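# Place the wooden crate onto its stand

## Task

Set the wooden crate down on its stand, and do not let it fall at any point while moving it.

## Robot and tools

Robot: two 6-joint arms with parallel-jaw grippers, left_arm and right_arm. left_arm sits on the +y side of the table and right_arm on the -y side. These names do not match left and right in the camera pictures. The measured bases are near (0.004, +0.343, 0.033) m for left_arm and (0.002, -0.356, 0.023) m for right_arm, each turned slightly about z.

Frames: the scene frame has its origin at table-top height, halfway between the nominal arm bases, with +z up and +x pointing out over the table. Each arm reports its hand pose, velocities and targets in its own base frame. Fixed cameras and the table are given in the scene frame. Every offset you command is measured along the axes of that arm's current Hand target, not the world axes. The fingers of a gripper point along its +z and close along its y. end_effector_position is the point between the pads, roughly 1 cm short of the fingertips.

execute_actions(actions, cameras): actions is a list of actions. Each action is a table of up to 15 rows, and each row is one control step of 1/30 s. If a table is shorter than 15 rows, its last row repeats until 15 steps have run. A row is one list of 14 numbers, each in [-1, 1], covering both arms: left_arm dx, dy, dz, rx, ry, rz, opening, then right_arm in the same order. dx to rz are offsets, not poses. They are counted from the Hand target as it stood when the action began, along that target's axes. Every row in an action counts from that same start, so rows do not add up, but sending the same offset in a new action moves the hand further. Scale: 1.0 equals 0.6 m of translation or 180 degrees of rotation. rx, ry and rz together form a single rotation vector. opening is absolute: +1 is fully open (0.093 m) and -1 is closed. To leave an arm where it is, send zeros for its six pose numbers together with its current opening. A 0 in the opening slot is a real command. Pictures come back only if actions is empty or cameras names them, for example ["all"] or a list of names.

move(target, speed, blend, opening_speed, grip_force, blocking, cameras): this drives each gripper along a straight line. target is either one 14-number row, laid out as above, or a list of up to 15 such rows. Every row is an offset from the Hand targets at the start of the move, not from the row before it. speed is the top path speed in m/s, from 0.002 to 2.9, with a default of 0.25. Rotation can go up to twice that number in rad/s. You can give one speed, or one for each leg. blend, in metres, rounds off the corners between rows; 0 means stopping at each row. opening_speed sets how fast the opening command changes, per second on the -1..1 scale, and must be at least 0.2. grip_force is the pad force limit in newtons, 10 to 50, given as one value or one per arm. It stays in force until you change it, and low values close slowly. blocking=false returns after about 0.5 s while the motion keeps going. Paths do not avoid obstacles or the other arm, and a move is cut off after 10 s. The result ends with a move: line giving how it ended (done, off_target, moving, held, fault) and any limits, such as paced for a clipped pose or held for withheld steps. done means within 10 mm and 2 degrees, but it says nothing about contact.

wait(seconds): 0 to 10 s, while the arms hold their last command. stop(): brakes a running move. zoom_image(camera, region): crops the latest picture from one of cam_head_left, cam_head_right, cam_high, cam_left_wrist or cam_right_wrist. region is [x0, y0, x1, y1] in pixels, at most 504 by 504. All images are 672x504. read_manual(section): licence text only. finished_scene(scene): give the current scene number. This ends the scene and cannot be undone, so call it only after the crate rests on the stand without the robot holding it.

Results: end_effector_position (m) and end_effector_quat_wxyz are in the arm's base frame. Hand target is the last commanded pose after clipping, and the next offsets start from it. Tool commands lists the current opening commands. Joint positions list the joints, ending with the gripper gap in metres. Joint velocities may read within noise. Joint torques are total drive outputs and include gravity. grip_measured is the finger motor position on the -1..1 scale.

Behaviour to expect: friction and gravity leave the hand short, low or tilted, especially when the arm reaches far. Small moves may fail or drift sideways. After each move, check the pose and correct both the gap and any tilt. The controller limits each step's commanded rotation to within 40 degrees of the measured orientation. Do not route paths near an arm's own base, because this can flip its shoulder; go around it instead.

Gripping: the pads meet at about -0.94, and each millimetre of object width adds about 0.0208 to that reading. For a firm hold on a rigid box, send a value about 0.24 below the reading for its width. Keep sending that value while carrying. To release, send a value well above the width reading.

Avoid: dropping the crate or letting go of it while it moves, and fast impacts with the table, the stand or heavy objects. Avoid letting anything leave the table, and any contact between the two arms or their grippers and wrist cameras. Avoid pushing on into something you have already touched: pull the target back past the hand. Also avoid long stretched-out holds or pushing against unreachable poses, which overheat the motors. A MOTOR HOT line warns of this, and an OVER-TEMPERATURE FAULT folds and disables that arm. Loose objects may occasionally be nudged by outside pushes.

Each tool is called after "Call:" by a JSON object that holds its "op" and its "data".

## Session

Call:
{"op": "execute_actions", "data": {"actions": []}}

Scene clock: 0.00 s.
left_arm: end_effector_position=(+0.3799, +0.0101, +0.0850) grip_measured=+1.000 end_effector_quat_wxyz=(+0.580, -0.048, +0.811, +0.062) | right_arm: end_effector_position=(+0.3837, +0.0280, +0.0721) grip_measured=+1.000 end_effector_quat_wxyz=(+0.549, -0.048, +0.832, +0.069)
Joint positions: left_arm=[-0.073 1.571 0.317 0.92 -0.227 -0.03 0.093] | right_arm=[-0.001 1.589 0.358 0.826 -0.17 -0.004 0.093]
Joint velocities: within noise
Joint torques (N m): no reading
Heat: left arm: 26 °C; right arm: 30 °C.
Hand target: left_arm +0.3830, +0.0099, +0.0916; +0.588, -0.049, +0.805, +0.061 | right_arm +0.3865, +0.0280, +0.0778; +0.556, -0.048, +0.827, +0.069
Tool commands: left_gripper/opening=+1.0 right_gripper/opening=+1.0

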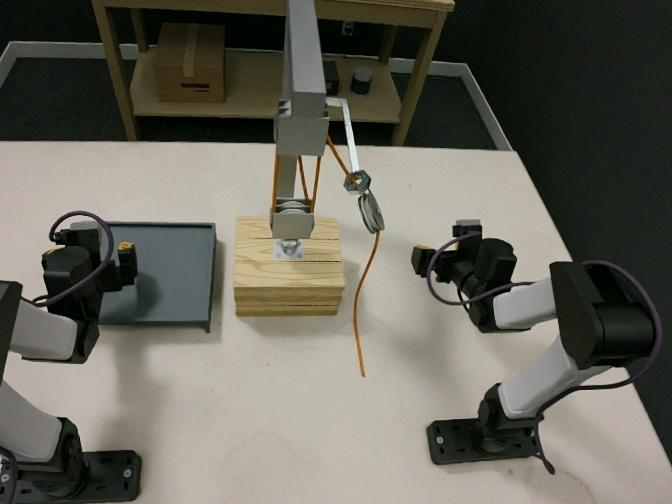

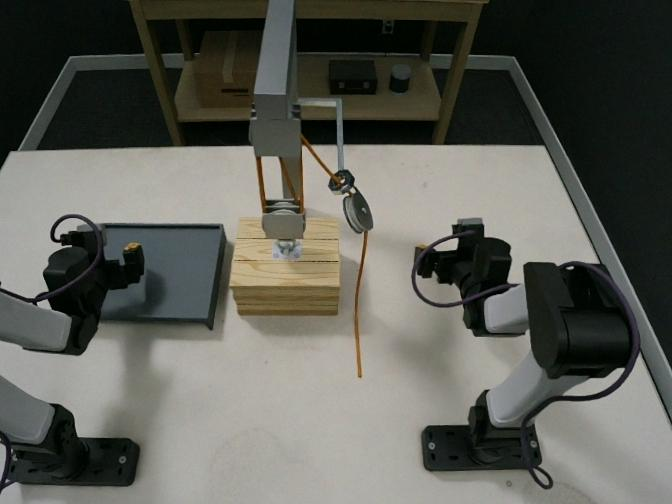

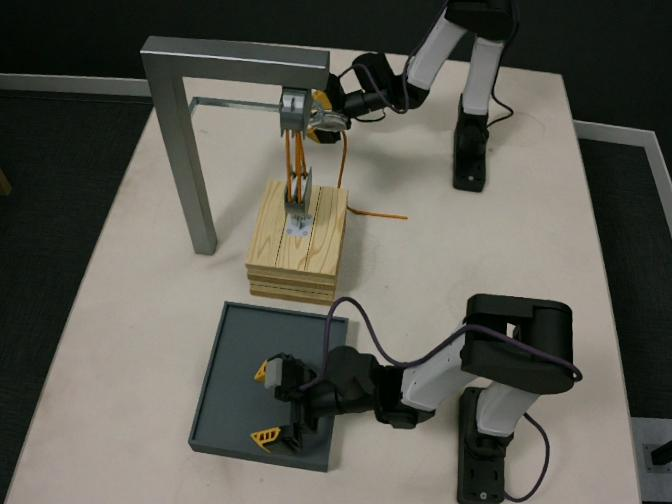

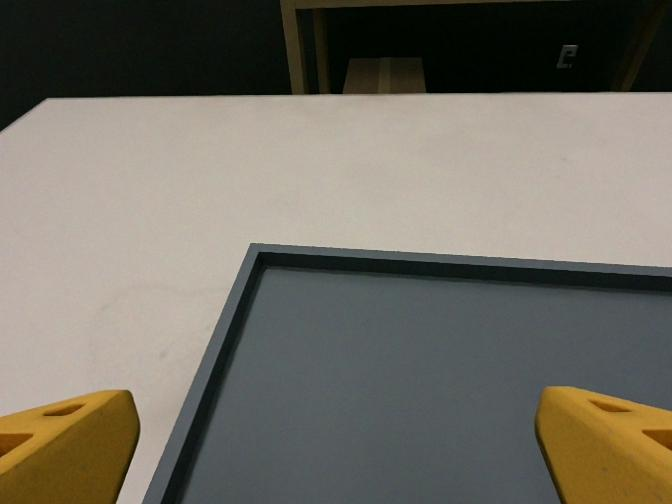

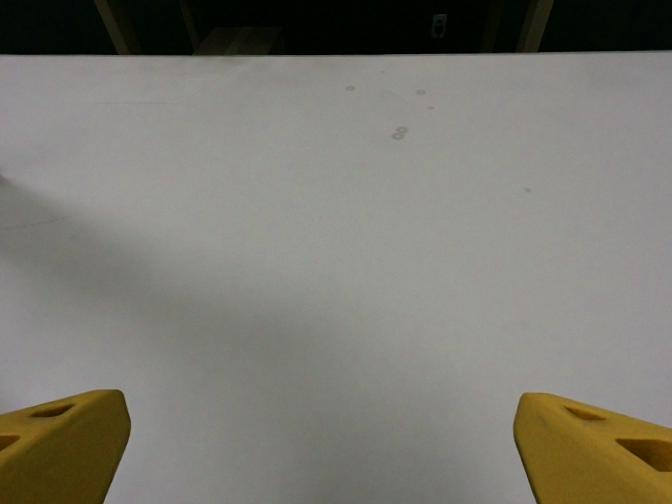

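Call:
{"op": "zoom_image", "data": {"camera": "cam_head_right", "region": [200, 80, 440, 400]}}

Call:
{"op": "zoom_image", "data": {"camera": "cam_high", "region": [130, 30, 430, 330]}}

Call:
{"op": "zoom_image", "data": {"camera": "cam_high", "region": [170, 270, 370, 490]}}

Call:
{"op": "zoom_image", "data": {"camera": "cam_head_left", "region": [20, 140, 260, 360]}}

Scaled by 1.575 from the camera's 672x504 image, which has a finer 960x720 frame.

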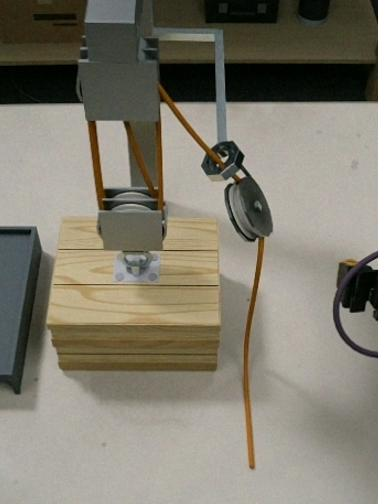

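Scaled by 1.680 from the camera's 672x504 image, which has a finer 960x720 frame.

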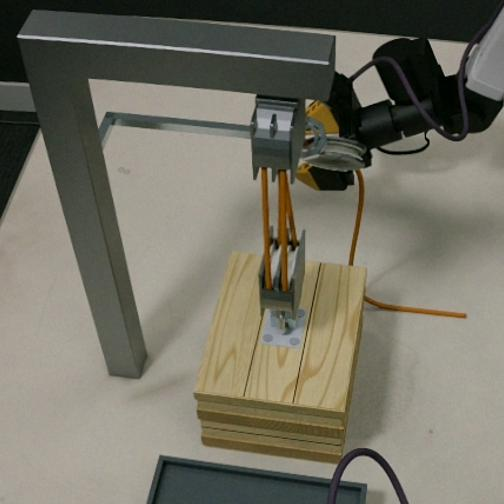

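Scaled by 2.291 from the camera's 672x504 image, which has a finer 960x720 frame.

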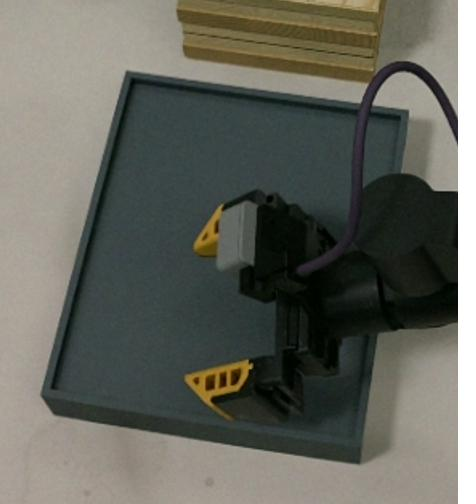

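Scaled by 2.100 from the camera's 672x504 image, which has a finer 960x720 frame.

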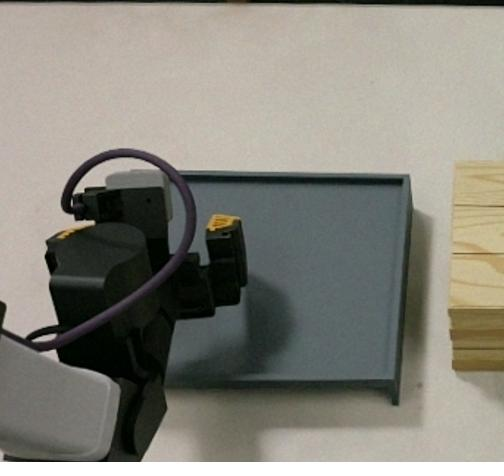

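Call:
{"op": "zoom_image", "data": {"camera": "cam_head_right", "region": [235, 90, 385, 260]}}

Call:
{"op": "zoom_image", "data": {"camera": "cam_head_left", "region": [260, 70, 410, 260]}}

Call:
{"op": "zoom_image", "data": {"camera": "cam_high", "region": [260, 70, 420, 240]}}

Scaled by 2.965 from the camera's 672x504 image, which has a finer 960x720 frame.

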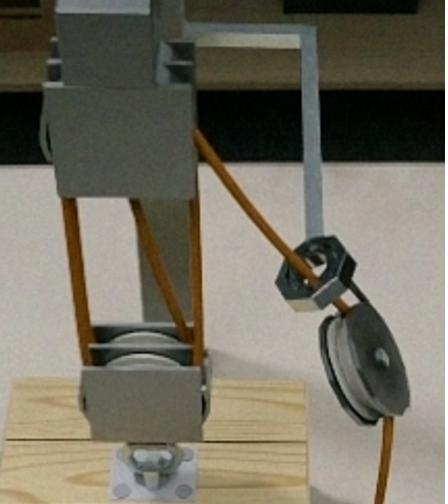

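Scaled by 2.653 from the camera's 672x504 image, which has a finer 960x720 frame.

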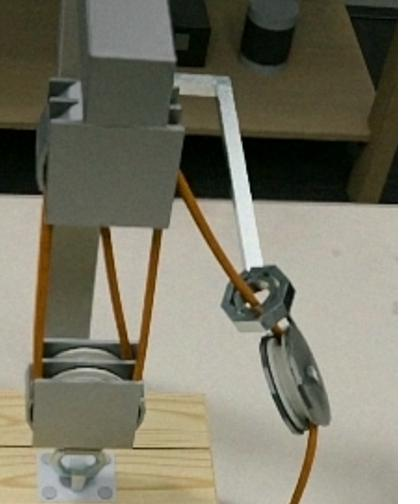

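Scaled by 2.965 from the camera's 672x504 image, which has a finer 960x720 frame.

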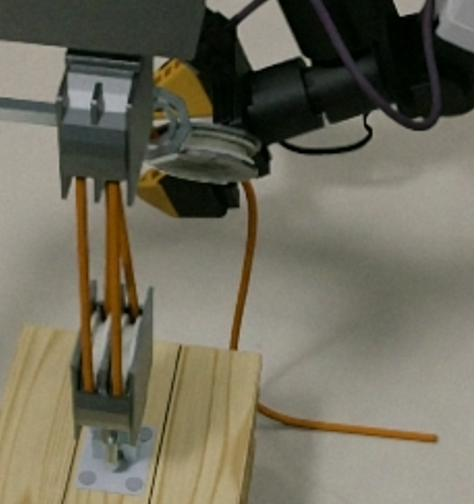

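Call:
{"op": "move", "data": {"target": [0,0,0,0,0,0,1,0.025,0.253,-0.239,-0.123,-0.028,-0.063,1], "cameras": ["all"]}}

Scene clock: 49.23 s.
left_arm: end_effector_position=(+0.3799, +0.0101, +0.0850) grip_measured=+1.000 end_effector_quat_wxyz=(+0.580, -0.048, +0.811, +0.062) | right_arm: end_effector_position=(+0.2241, +0.1520, +0.1164) grip_measured=+1.000 end_effector_quat_wxyz=(+0.568, -0.240, +0.768, +0.169)
Joint positions: left_arm=[-0.073 1.571 0.317 0.92 -0.227 -0.03 0.093] | right_arm=[0.6 0.552 0.057 0.194 0.007 -0.011 0.093]
Joint torques (N m): left_arm=[0.39 -5.12 6.06 2.14 0 -0.03] | right_arm=[1.03 0.12 8.75 1.96 0.11 0.2]
Heat: left arm: 34 °C; right arm: 34 °C.
Hand target: left_arm +0.3830, +0.0099, +0.0916; +0.588, -0.049, +0.805, +0.061 | right_arm +0.2261, +0.1535, +0.1265; +0.576, -0.232, +0.765, +0.173
Off the commanded pose: left_arm 0.007 m, 1 deg | right_arm 0.010 m, 1 deg.
move: done
camera_calibration:
cam_right_wrist: T_world_to_cam=[[0.559304, -0.828232, 0.0348029, -0.00566026], [-0.545184, -0.39914, -0.737199, 0.30779], [0.624462, 0.393344, -0.674779, -0.0341085], [0, 0, 0, 1]] pos_world=[0.192268, 0.13158, 0.204084]

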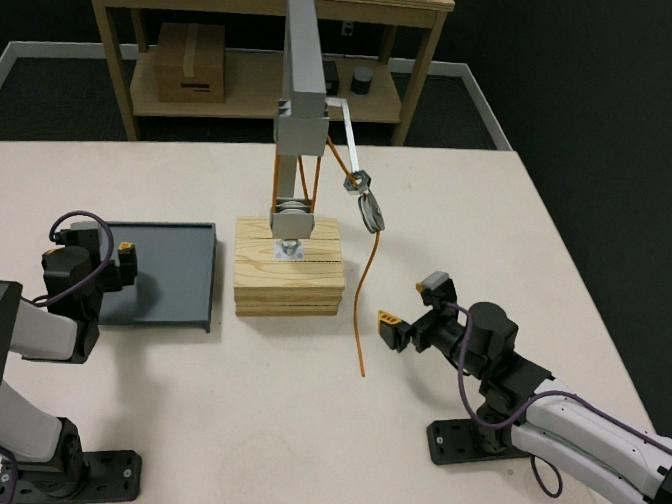

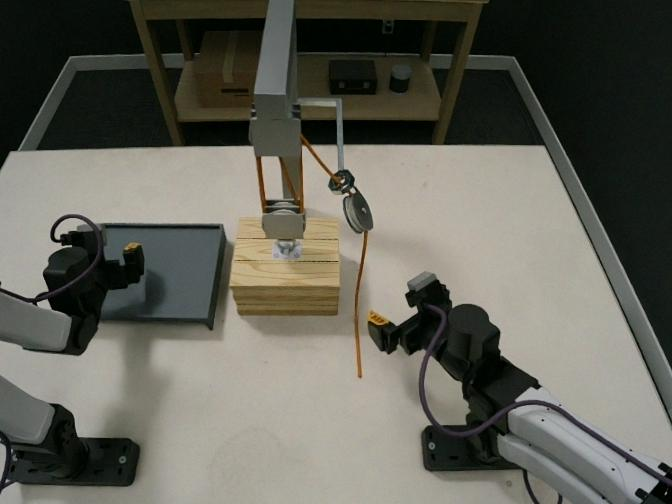

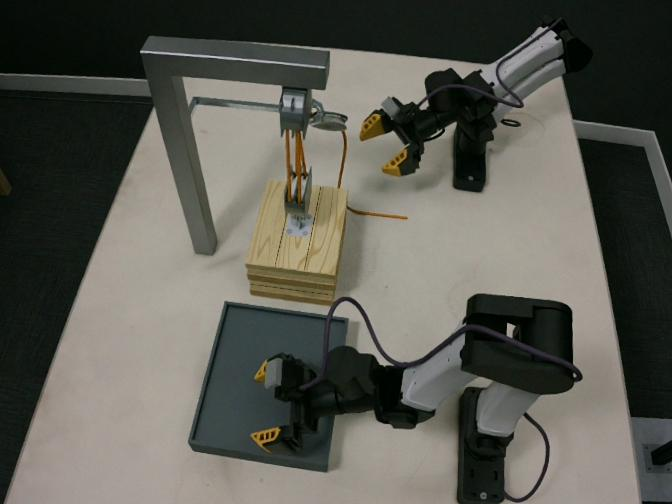

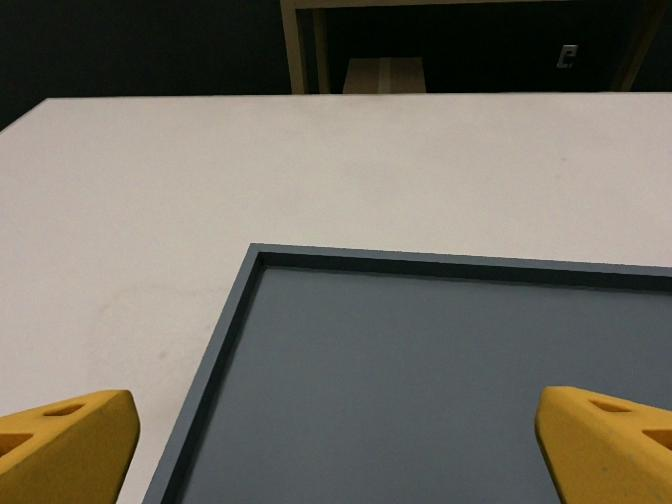

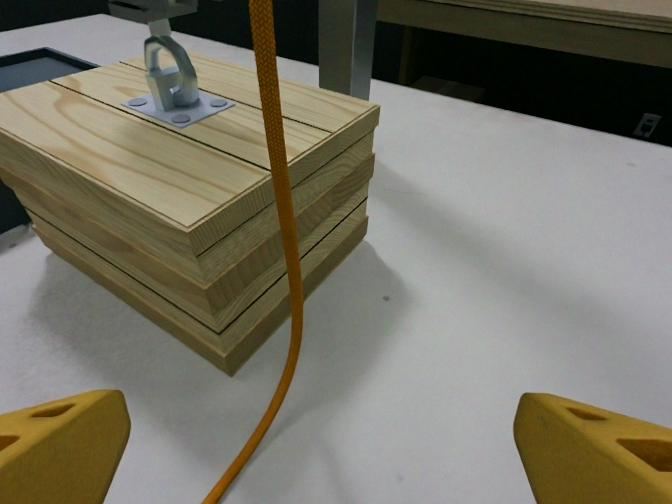

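Call:
{"op": "move", "data": {"target": [0,0,0,0,0,0,1,-0.025,0.025,0.117,0,0,0,1], "speed": 0.15, "cameras": ["cam_head_left","cam_head_right","cam_high","cam_right_wrist"]}}

Scene clock: 55.63 s.
left_arm: end_effector_position=(+0.3799, +0.0101, +0.0850) grip_measured=+1.000 end_effector_quat_wxyz=(+0.580, -0.048, +0.811, +0.062) | right_arm: end_effector_position=(+0.2710, +0.1995, +0.1090) grip_measured=+1.000 end_effector_quat_wxyz=(+0.563, -0.242, +0.773, +0.167)
Joint positions: left_arm=[-0.073 1.571 0.317 0.92 -0.227 -0.03 0.093] | right_arm=[0.674 1.204 0.194 0.693 0.078 0.01 0.093]
Joint torques (N m): left_arm=[0.59 -5.22 6 2.17 -0.03 0] | right_arm=[1.07 -1.73 8.02 2.14 0.12 0.18]
Heat: left arm: 35 °C; right arm: 36 °C.
Hand target: left_arm +0.3830, +0.0099, +0.0916; +0.588, -0.049, +0.805, +0.061 | right_arm +0.2775, +0.2057, +0.1215; +0.576, -0.232, +0.765, +0.173
Off the commanded pose: left_arm 0.007 m, 1 deg | right_arm 0.015 m, 2 deg.
move: off_target (right_arm)
camera_calibration:
cam_right_wrist: T_world_to_cam=[[0.558997, -0.828359, 0.0366552, 0.00760802], [-0.553884, -0.405941, -0.726928, 0.349439], [0.617038, 0.386048, -0.685734, -0.0824514], [0, 0, 0, 1]] pos_world=[0.240171, 0.179984, 0.197198]
Images, in order (width x height): cam_head_left 672x504, cam_head_right 672x504, cam_high 672x504, cam_right_wrist 672x504.

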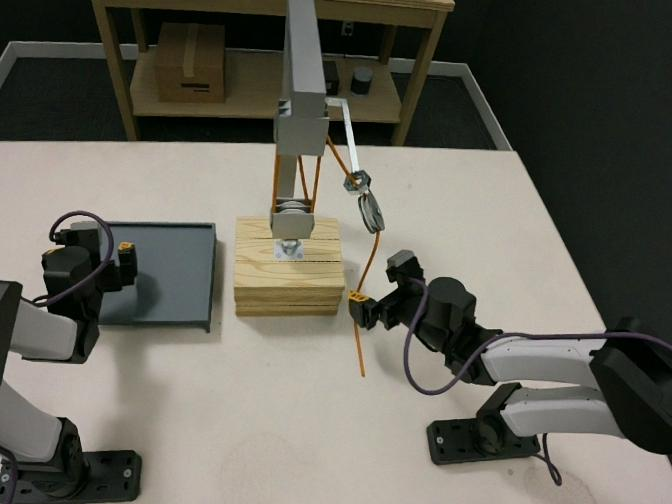

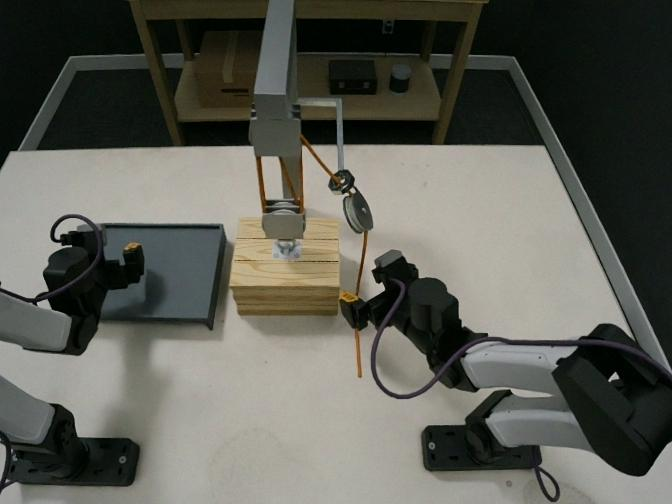

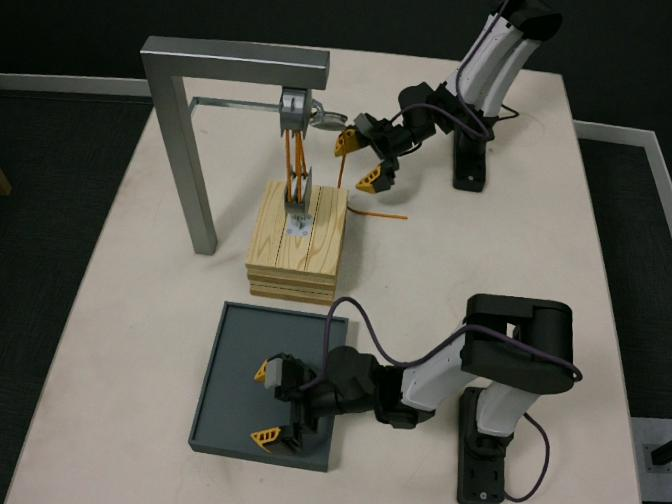

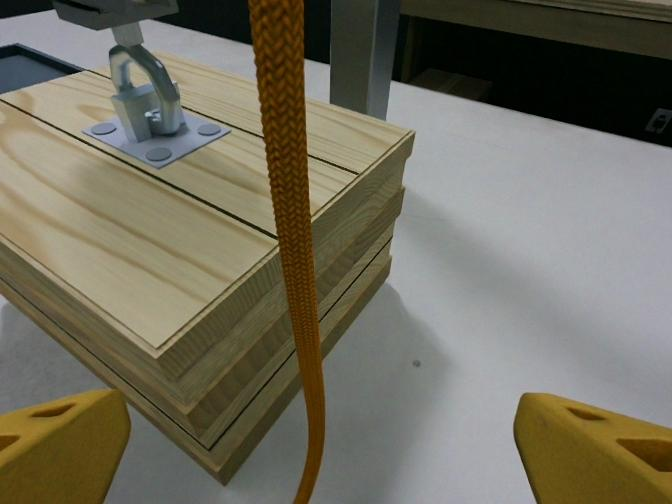

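Call:
{"op": "move", "data": {"target": [0,0,0,0,0,0,1,-0.03,-0.003,0.06,0,0,0,1], "speed": 0.15, "cameras": ["cam_head_left","cam_head_right","cam_right_wrist"]}}

Scene clock: 60.83 s.
left_arm: end_effector_position=(+0.3799, +0.0101, +0.0850) grip_measured=+1.000 end_effector_quat_wxyz=(+0.580, -0.048, +0.811, +0.062) | right_arm: end_effector_position=(+0.3034, +0.2225, +0.1180) grip_measured=+1.000 end_effector_quat_wxyz=(+0.565, -0.239, +0.772, +0.166)
Joint positions: left_arm=[-0.073 1.571 0.317 0.92 -0.227 -0.03 0.093] | right_arm=[0.666 1.377 0.342 0.721 0.075 0.01 0.093]
Joint torques (N m): left_arm=[0.42 -4.96 6.11 2.2 0.01 0.02] | right_arm=[-0.42 -2.93 7.83 2.16 -0.08 0.11]
Heat: left arm: 35 °C; right arm: 36 °C.
Hand target: left_arm +0.3830, +0.0099, +0.0916; +0.588, -0.049, +0.805, +0.061 | right_arm +0.3114, +0.2262, +0.1289; +0.576, -0.232, +0.765, +0.173
Off the commanded pose: left_arm 0.007 m, 1 deg | right_arm 0.014 m, 2 deg.
move: off_target (right_arm)
camera_calibration:
cam_right_wrist: T_world_to_cam=[[0.555182, -0.830989, 0.0350755, 0.0101264], [-0.554072, -0.400968, -0.72954, 0.382524], [0.620304, 0.385594, -0.683038, -0.106314], [0, 0, 0, 1]] pos_world=[0.272271, 0.202789, 0.206096]
Images, in order (width x height): cam_head_left 672x504, cam_head_right 672x504, cam_right_wrist 672x504.

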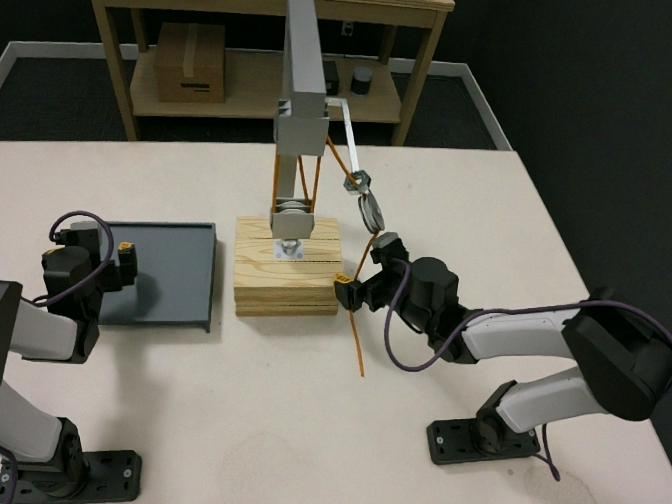

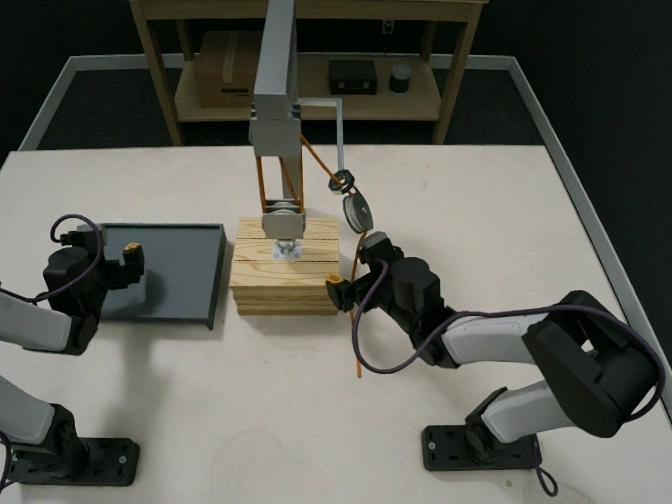

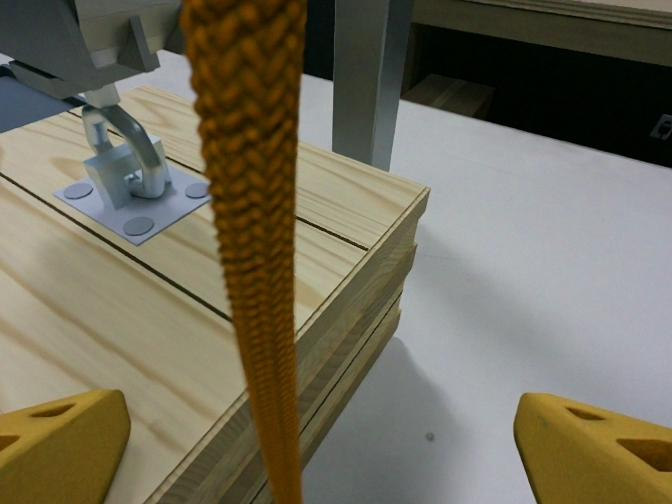

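Call:
{"op": "move", "data": {"target": [[0,0,0,0,0,0,1,0,0.015,0.01,0,0,0,1],[0,0,0,0,0,0,1,0,0.015,0.01,0,0,0,-1]], "speed": 0.1, "cameras": ["cam_head_left","cam_head_right","cam_high","cam_right_wrist"]}}

Scene clock: 64.77 s.
left_arm: end_effector_position=(+0.3799, +0.0101, +0.0850) grip_measured=+1.000 end_effector_quat_wxyz=(+0.580, -0.048, +0.811, +0.062) | right_arm: end_effector_position=(+0.3050, +0.2304, +0.1166) grip_measured=-0.954 end_effector_quat_wxyz=(+0.565, -0.242, +0.771, +0.167)
Joint positions: left_arm=[-0.073 1.571 0.317 0.92 -0.227 -0.03 0.093] | right_arm=[0.687 1.414 0.36 0.741 0.09 0.013 0]
Joint torques (N m): left_arm=[0.55 -5.03 6.19 2.13 0 0.07] | right_arm=[1.02 -3.11 7.88 2.14 0.13 0.2]
Heat: left arm: 35 °C; right arm: 37 °C.
Hand target: left_arm +0.3830, +0.0099, +0.0916; +0.588, -0.049, +0.805, +0.061 | right_arm +0.3113, +0.2368, +0.1273; +0.576, -0.232, +0.765, +0.173
Off the commanded pose: left_arm 0.007 m, 1 deg | right_arm 0.014 m, 2 deg.
move: off_target (right_arm); target 2's new opening was sent with right_arm's hand 0.014 m and 2 deg from that target
camera_calibration:
cam_right_wrist: T_world_to_cam=[[0.55949, -0.828009, 0.0370306, 0.0136431], [-0.550692, -0.404753, -0.730009, 0.385447], [0.619442, 0.38804, -0.682434, -0.111779], [0, 0, 0, 1]] pos_world=[0.27387, 0.210682, 0.204593]
Images, in order (width x height): cam_head_left 672x504, cam_head_right 672x504, cam_high 672x504, cam_right_wrist 672x504.

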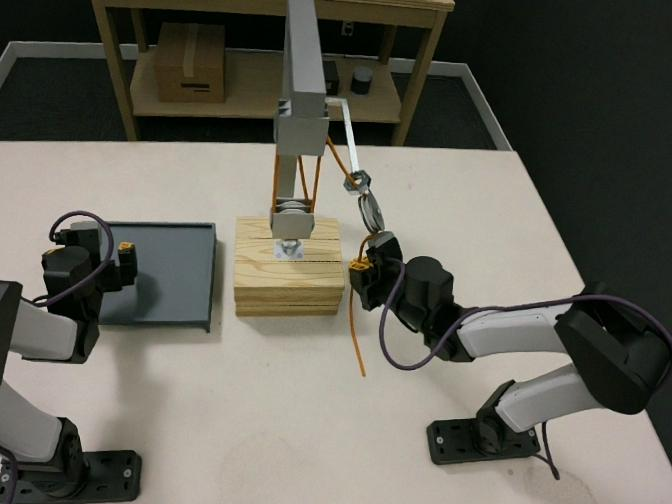

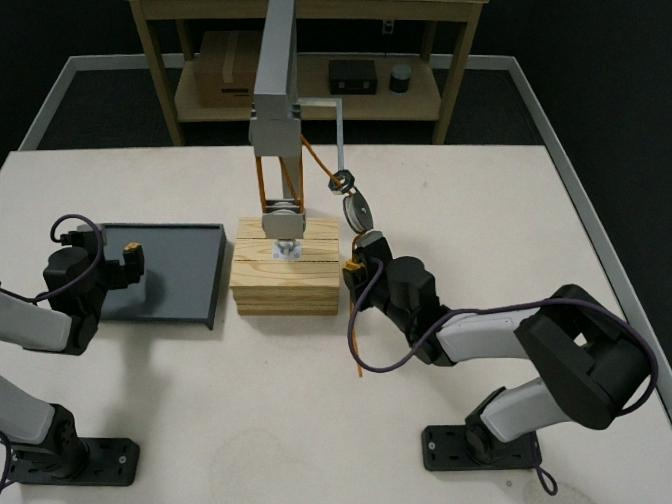

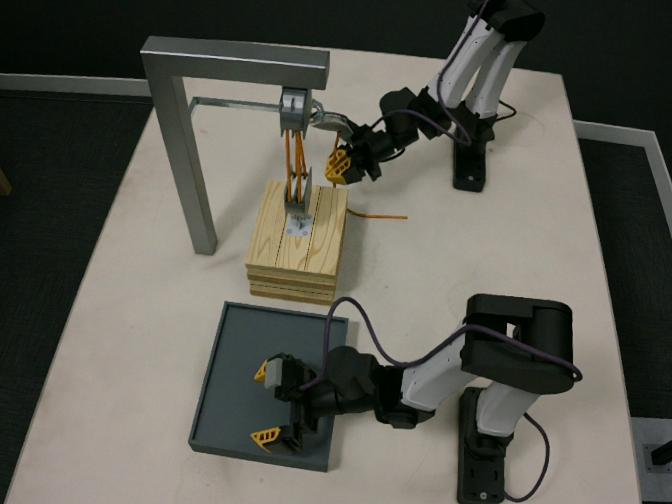

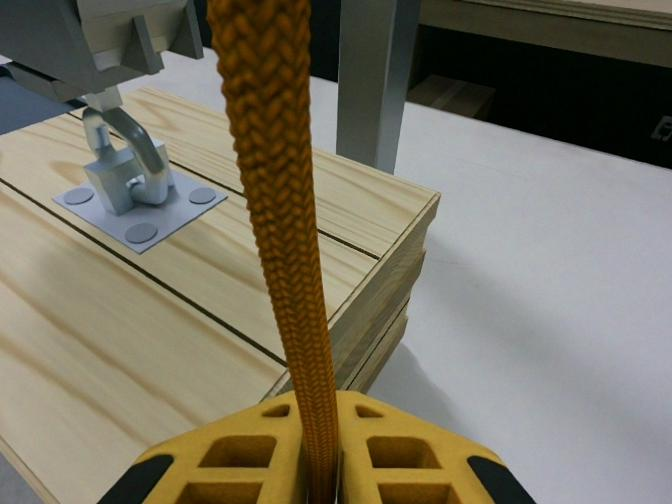

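Call:
{"op": "move", "data": {"target": [0,0,0,0,0,0,1,0.023,-0.181,-0.15,0,0,0,-1], "speed": 0.1, "cameras": ["cam_head_left","cam_head_right","cam_high","cam_right_wrist"]}}

Scene clock: 71.57 s.
left_arm: end_effector_position=(+0.3799, +0.0101, +0.0850) grip_measured=+1.000 end_effector_quat_wxyz=(+0.580, -0.048, +0.811, +0.062) | right_arm: end_effector_position=(+0.2980, +0.1066, +0.1577) grip_measured=-0.961 end_effector_quat_wxyz=(+0.599, -0.247, +0.739, +0.185)
Joint positions: left_arm=[-0.073 1.571 0.317 0.92 -0.227 -0.03 0.093] | right_arm=[0.065 0.969 0.239 0.477 -0.543 -0.156 0]
Joint torques (N m): left_arm=[0.47 -5.27 6.06 2.14 -0.03 0.02] | right_arm=[-1.46 -1.63 5.24 1.32 0.11 -0.05]
Heat: left arm: 36 °C; right arm: 37 °C.
Hand target: left_arm +0.3830, +0.0099, +0.0916; +0.588, -0.049, +0.805, +0.061 | right_arm +0.2962, +0.0964, +0.1389; +0.576, -0.232, +0.765, +0.173
Off the commanded pose: left_arm 0.007 m, 1 deg | right_arm 0.021 m, 5 deg.
move: off_target (right_arm)
camera_calibration:
cam_right_wrist: T_world_to_cam=[[0.582717, -0.811471, 0.0442131, -0.0962198], [-0.475278, -0.384417, -0.791413, 0.346516], [0.659205, 0.440157, -0.609681, -0.0602057], [0, 0, 0, 1]] pos_world=[0.260448, 0.0816271, 0.241785]
Images, in order (width x height): cam_head_left 672x504, cam_head_right 672x504, cam_high 672x504, cam_right_wrist 672x504.

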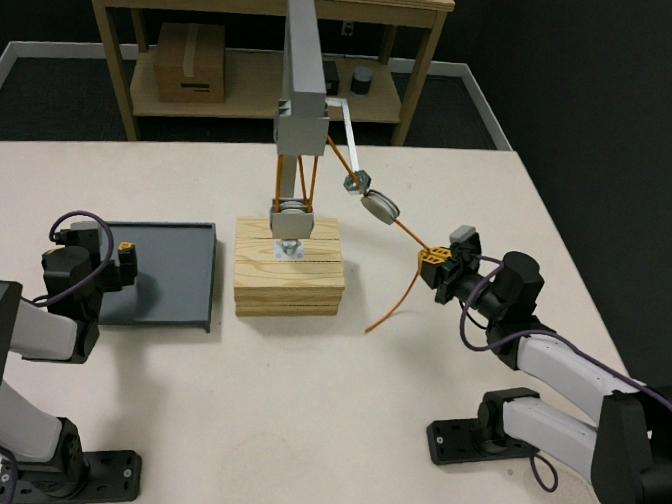

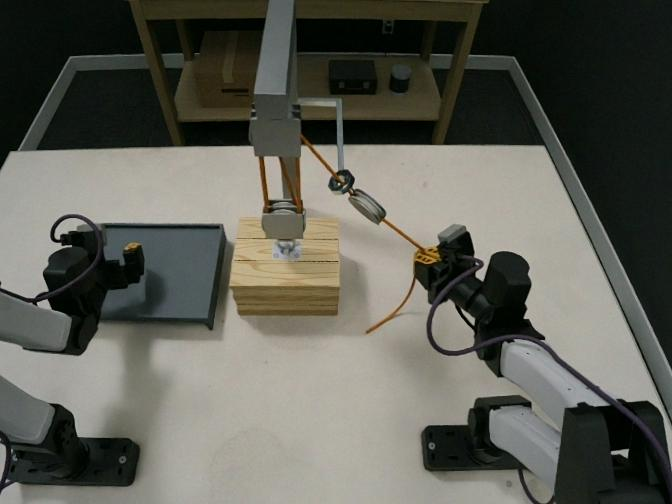

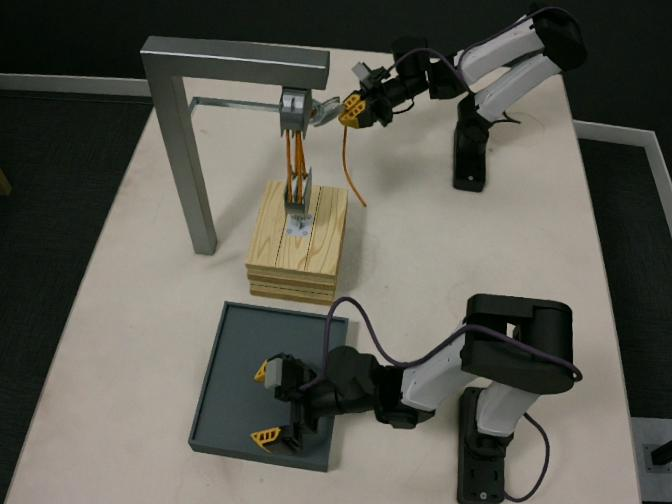

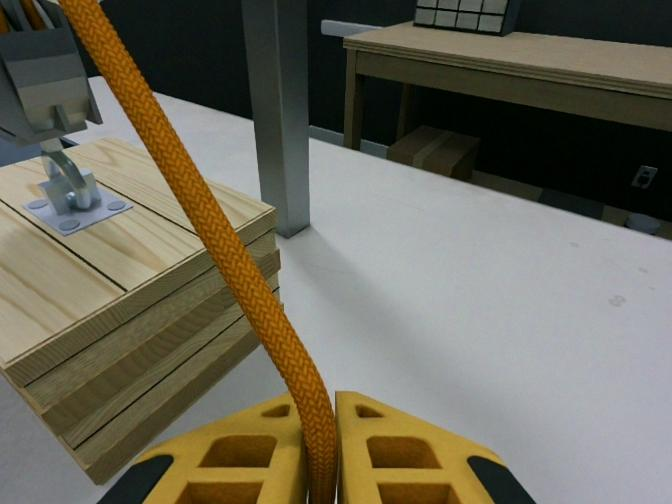

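Call:
{"op": "move", "data": {"target": [0,0,0,0,0,0,1,0.032,-0.169,-0.12,0.054,0,0.014,-1], "speed": 0.1, "cameras": ["cam_head_left","cam_head_right","cam_high","cam_right_wrist"]}}

Scene clock: 76.53 s.
left_arm: end_effector_position=(+0.3799, +0.0101, +0.0850) grip_measured=+1.000 end_effector_quat_wxyz=(+0.580, -0.048, +0.811, +0.062) | right_arm: end_effector_position=(+0.2831, -0.0259, +0.1316) grip_measured=-0.972 end_effector_quat_wxyz=(+0.583, -0.152, +0.787, +0.136)
Joint positions: left_arm=[-0.073 1.571 0.317 0.92 -0.227 -0.03 0.093] | right_arm=[-0.595 1 0.265 0.223 -0.952 -0.391 0]
Joint torques (N m): left_arm=[0.39 -4.88 6.11 2.11 -0.04 0.05] | right_arm=[1.03 -0.57 8.76 1.69 -0.18 -0.15]
Heat: left arm: 36 °C; right arm: 37 °C.
Hand target: left_arm +0.3830, +0.0099, +0.0916; +0.588, -0.049, +0.805, +0.061 | right_arm +0.2904, -0.0293, +0.1407; +0.589, -0.165, +0.782, +0.120
Off the commanded pose: left_arm 0.007 m, 1 deg | right_arm 0.012 m, 2 deg.
move: off_target (right_arm)
camera_calibration:
cam_right_wrist: T_world_to_cam=[[0.395177, -0.918488, -0.0146415, -0.135942], [-0.616065, -0.253169, -0.745902, 0.305168], [0.681395, 0.303783, -0.665895, -0.0102492], [0, 0, 0, 1]] pos_world=[0.248708, -0.0444881, 0.21881]
Images, in order (width x height): cam_head_left 672x504, cam_head_right 672x504, cam_high 672x504, cam_right_wrist 672x504.

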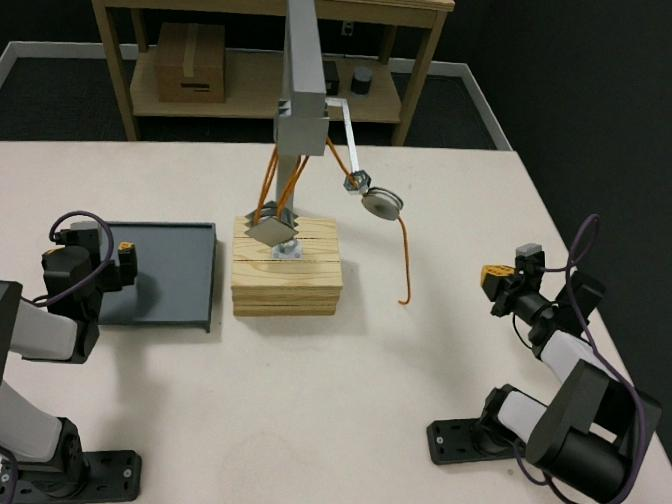

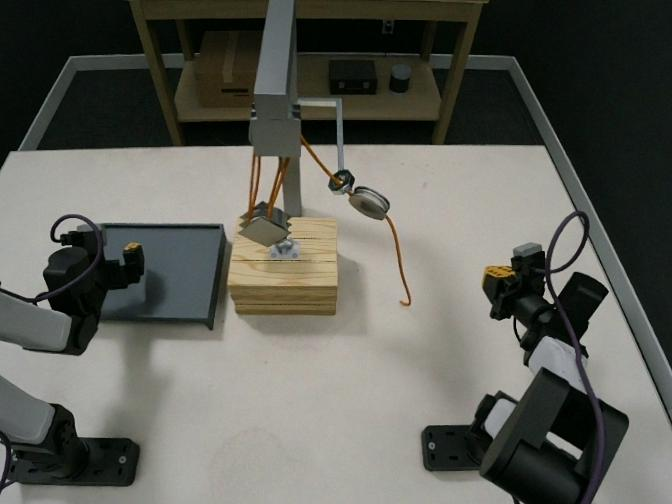

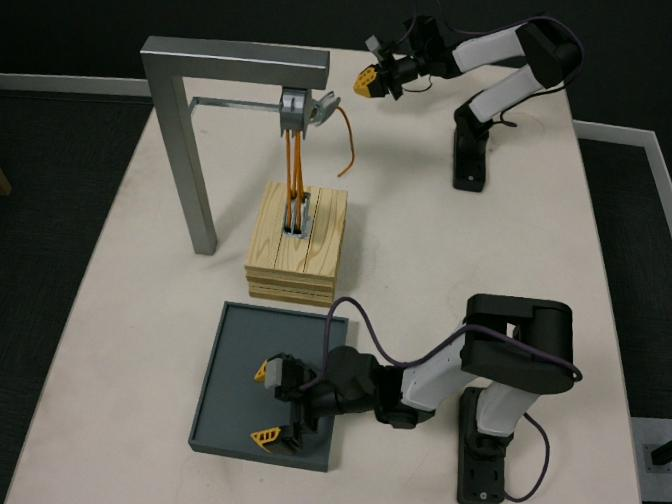

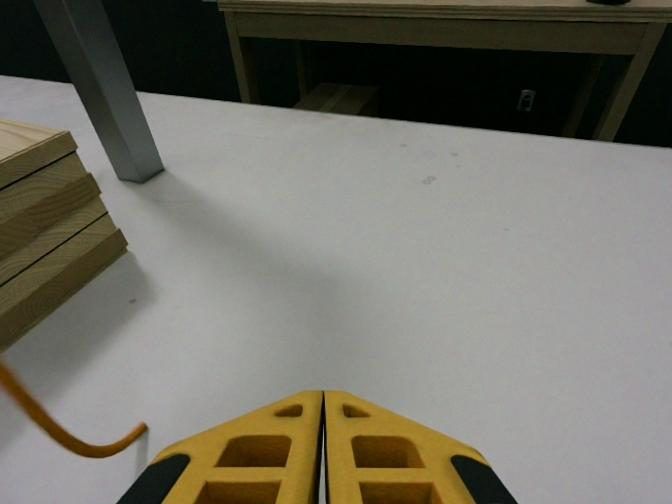

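Call:
{"op": "move", "data": {"target": [0,0,0,0,0,0,1,0.024,0.291,0.006,0.125,0,0.036,1], "cameras": ["cam_head_left","cam_head_right","cam_high","cam_right_wrist"]}}

Call:
{"op": "zoom_image", "data": {"camera": "cam_head_right", "region": [220, 130, 440, 350]}}

Scene clock: 98.60 s.
left_arm: end_effector_position=(+0.3799, +0.0101, +0.0850) grip_measured=+1.000 end_effector_quat_wxyz=(+0.580, -0.048, +0.811, +0.062) | right_arm: end_effector_position=(+0.2180, +0.1254, +0.1136) grip_measured=+1.000 end_effector_quat_wxyz=(+0.596, -0.017, +0.803, -0.011)
Joint positions: left_arm=[-0.073 1.571 0.317 0.92 -0.227 -0.03 0.093] | right_arm=[1.144 0.872 0.181 0.064 1.054 0.523 0.093]
Joint torques (N m): left_arm=[0.51 -5.05 6 2.18 -0.03 0.04] | right_arm=[0.9 -0.01 8.83 1.44 0.51 0.26]
Heat: left arm: 37 °C; right arm: 40 °C.
Hand target: left_arm +0.3830, +0.0099, +0.0916; +0.588, -0.049, +0.805, +0.061 | right_arm +0.2200, +0.1304, +0.1248; +0.603, -0.003, +0.798, -0.001
Off the commanded pose: left_arm 0.007 m, 1 deg | right_arm 0.012 m, 2 deg.
move: off_target (right_arm)
camera_calibration:
cam_right_wrist: T_world_to_cam=[[0.0121379, -0.998162, 0.0593824, 0.113558], [-0.669312, -0.0522309, -0.741143, 0.275779], [0.742882, -0.0307494, -0.668715, 0.00494698], [0, 0, 0, 1]] pos_world=[0.179528, 0.127905, 0.200956]
Images, in order (width x height): cam_head_left 672x504, cam_head_right 672x504, cam_high 672x504, cam_right_wrist 672x504.

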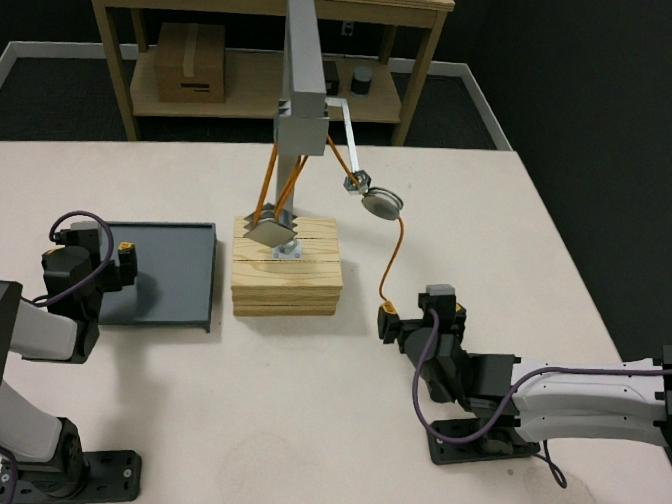

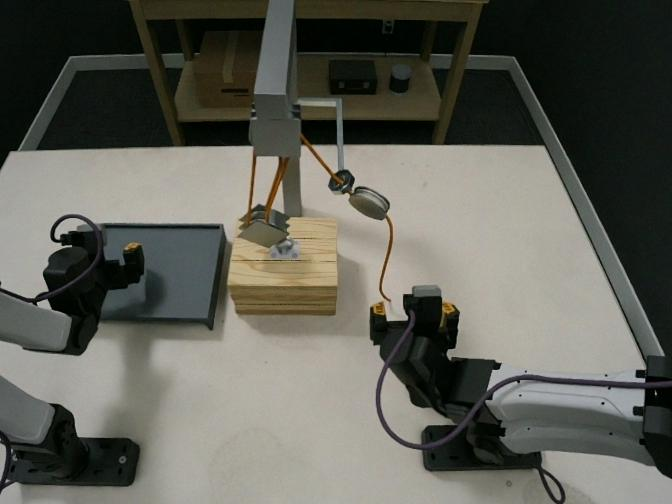

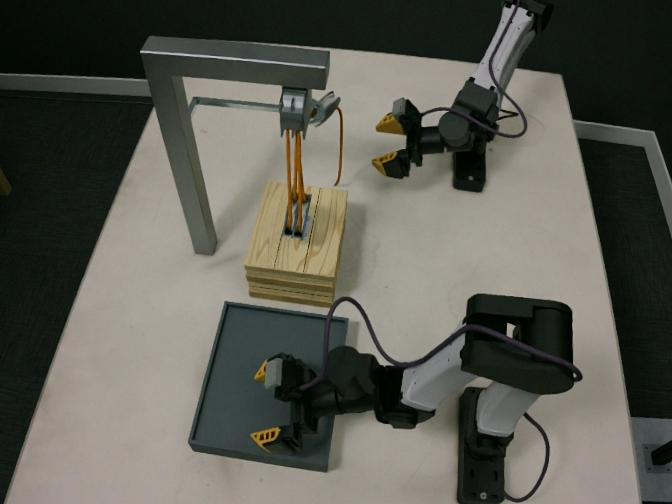

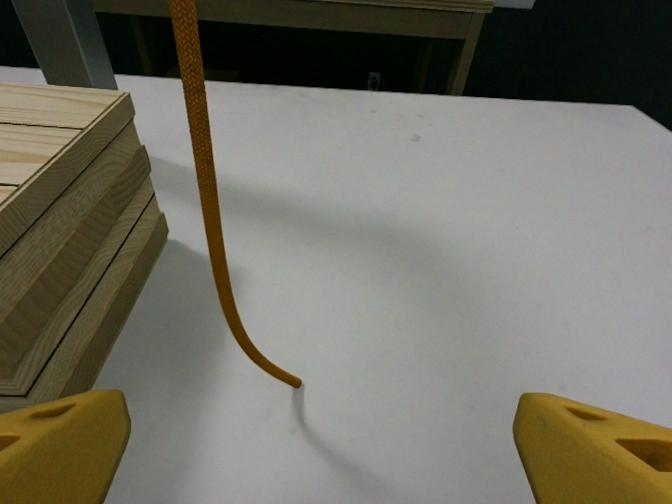

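Scaled by 2.291 from the camera's 672x504 image, which has a finer 960x720 frame.

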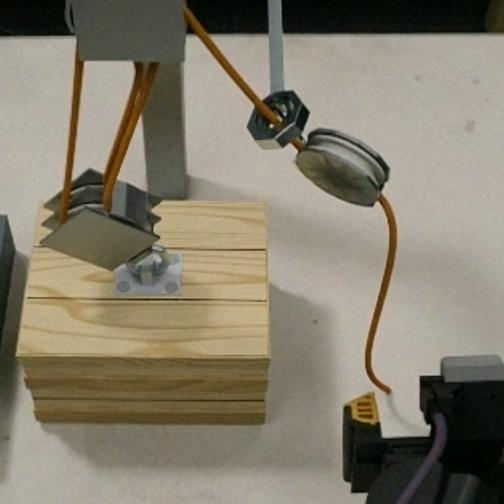

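Call:
{"op": "move", "data": {"target": [0,0,0,0,0,0,1,0,0.077,0,0,0,0,0.1], "speed": 0.15, "cameras": ["cam_head_right","cam_right_wrist"]}}

Scene clock: 106.87 s.
left_arm: end_effector_position=(+0.3799, +0.0101, +0.0850) grip_measured=+1.000 end_effector_quat_wxyz=(+0.580, -0.048, +0.811, +0.062) | right_arm: end_effector_position=(+0.2179, +0.1692, +0.1143) grip_measured=+0.102 end_effector_quat_wxyz=(+0.595, -0.020, +0.804, -0.015)
Joint positions: left_arm=[-0.073 1.571 0.317 0.92 -0.227 -0.03 0.093] | right_arm=[1.247 1.167 0.331 0.07 1.135 0.668 0.05]
Joint torques (N m): left_arm=[0.46 -5.24 6.13 2.17 -0.01 0] | right_arm=[0.9 -1.48 8.16 1.41 0.61 0.21]
Heat: left arm: 38 °C; right arm: 40 °C.
Hand target: left_arm +0.3830, +0.0099, +0.0916; +0.588, -0.049, +0.805, +0.061 | right_arm +0.2199, +0.1766, +0.1245; +0.603, -0.003, +0.798, -0.001
Off the commanded pose: left_arm 0.007 m, 1 deg | right_arm 0.013 m, 3 deg.
move: off_target (right_arm)
camera_calibration:
cam_right_wrist: T_world_to_cam=[[0.0112472, -0.997593, 0.0684188, 0.156369], [-0.6714, -0.0582395, -0.738803, 0.279711], [0.74101, -0.037627, -0.670439, 0.00864958], [0, 0, 0, 1]] pos_world=[0.17963, 0.172609, 0.201752]
Images, in order (width x height): cam_head_right 672x504, cam_right_wrist 672x504.

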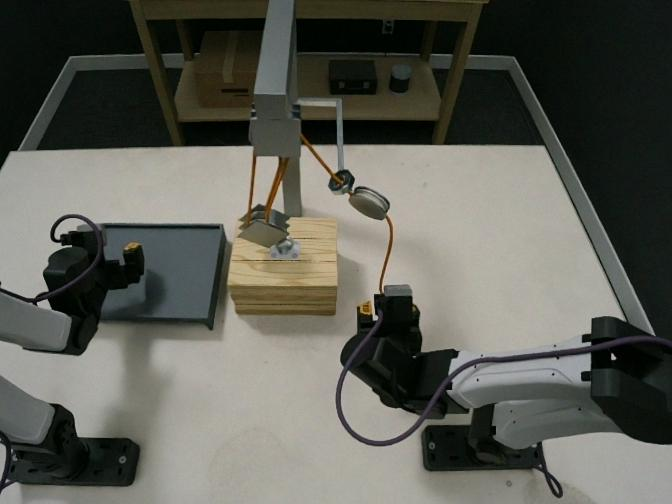

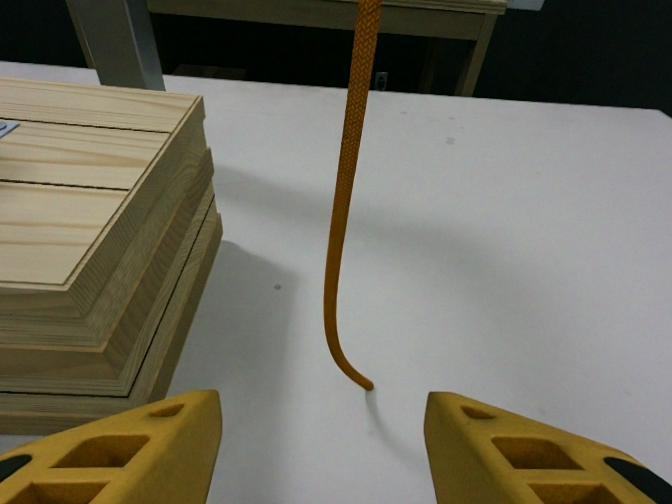

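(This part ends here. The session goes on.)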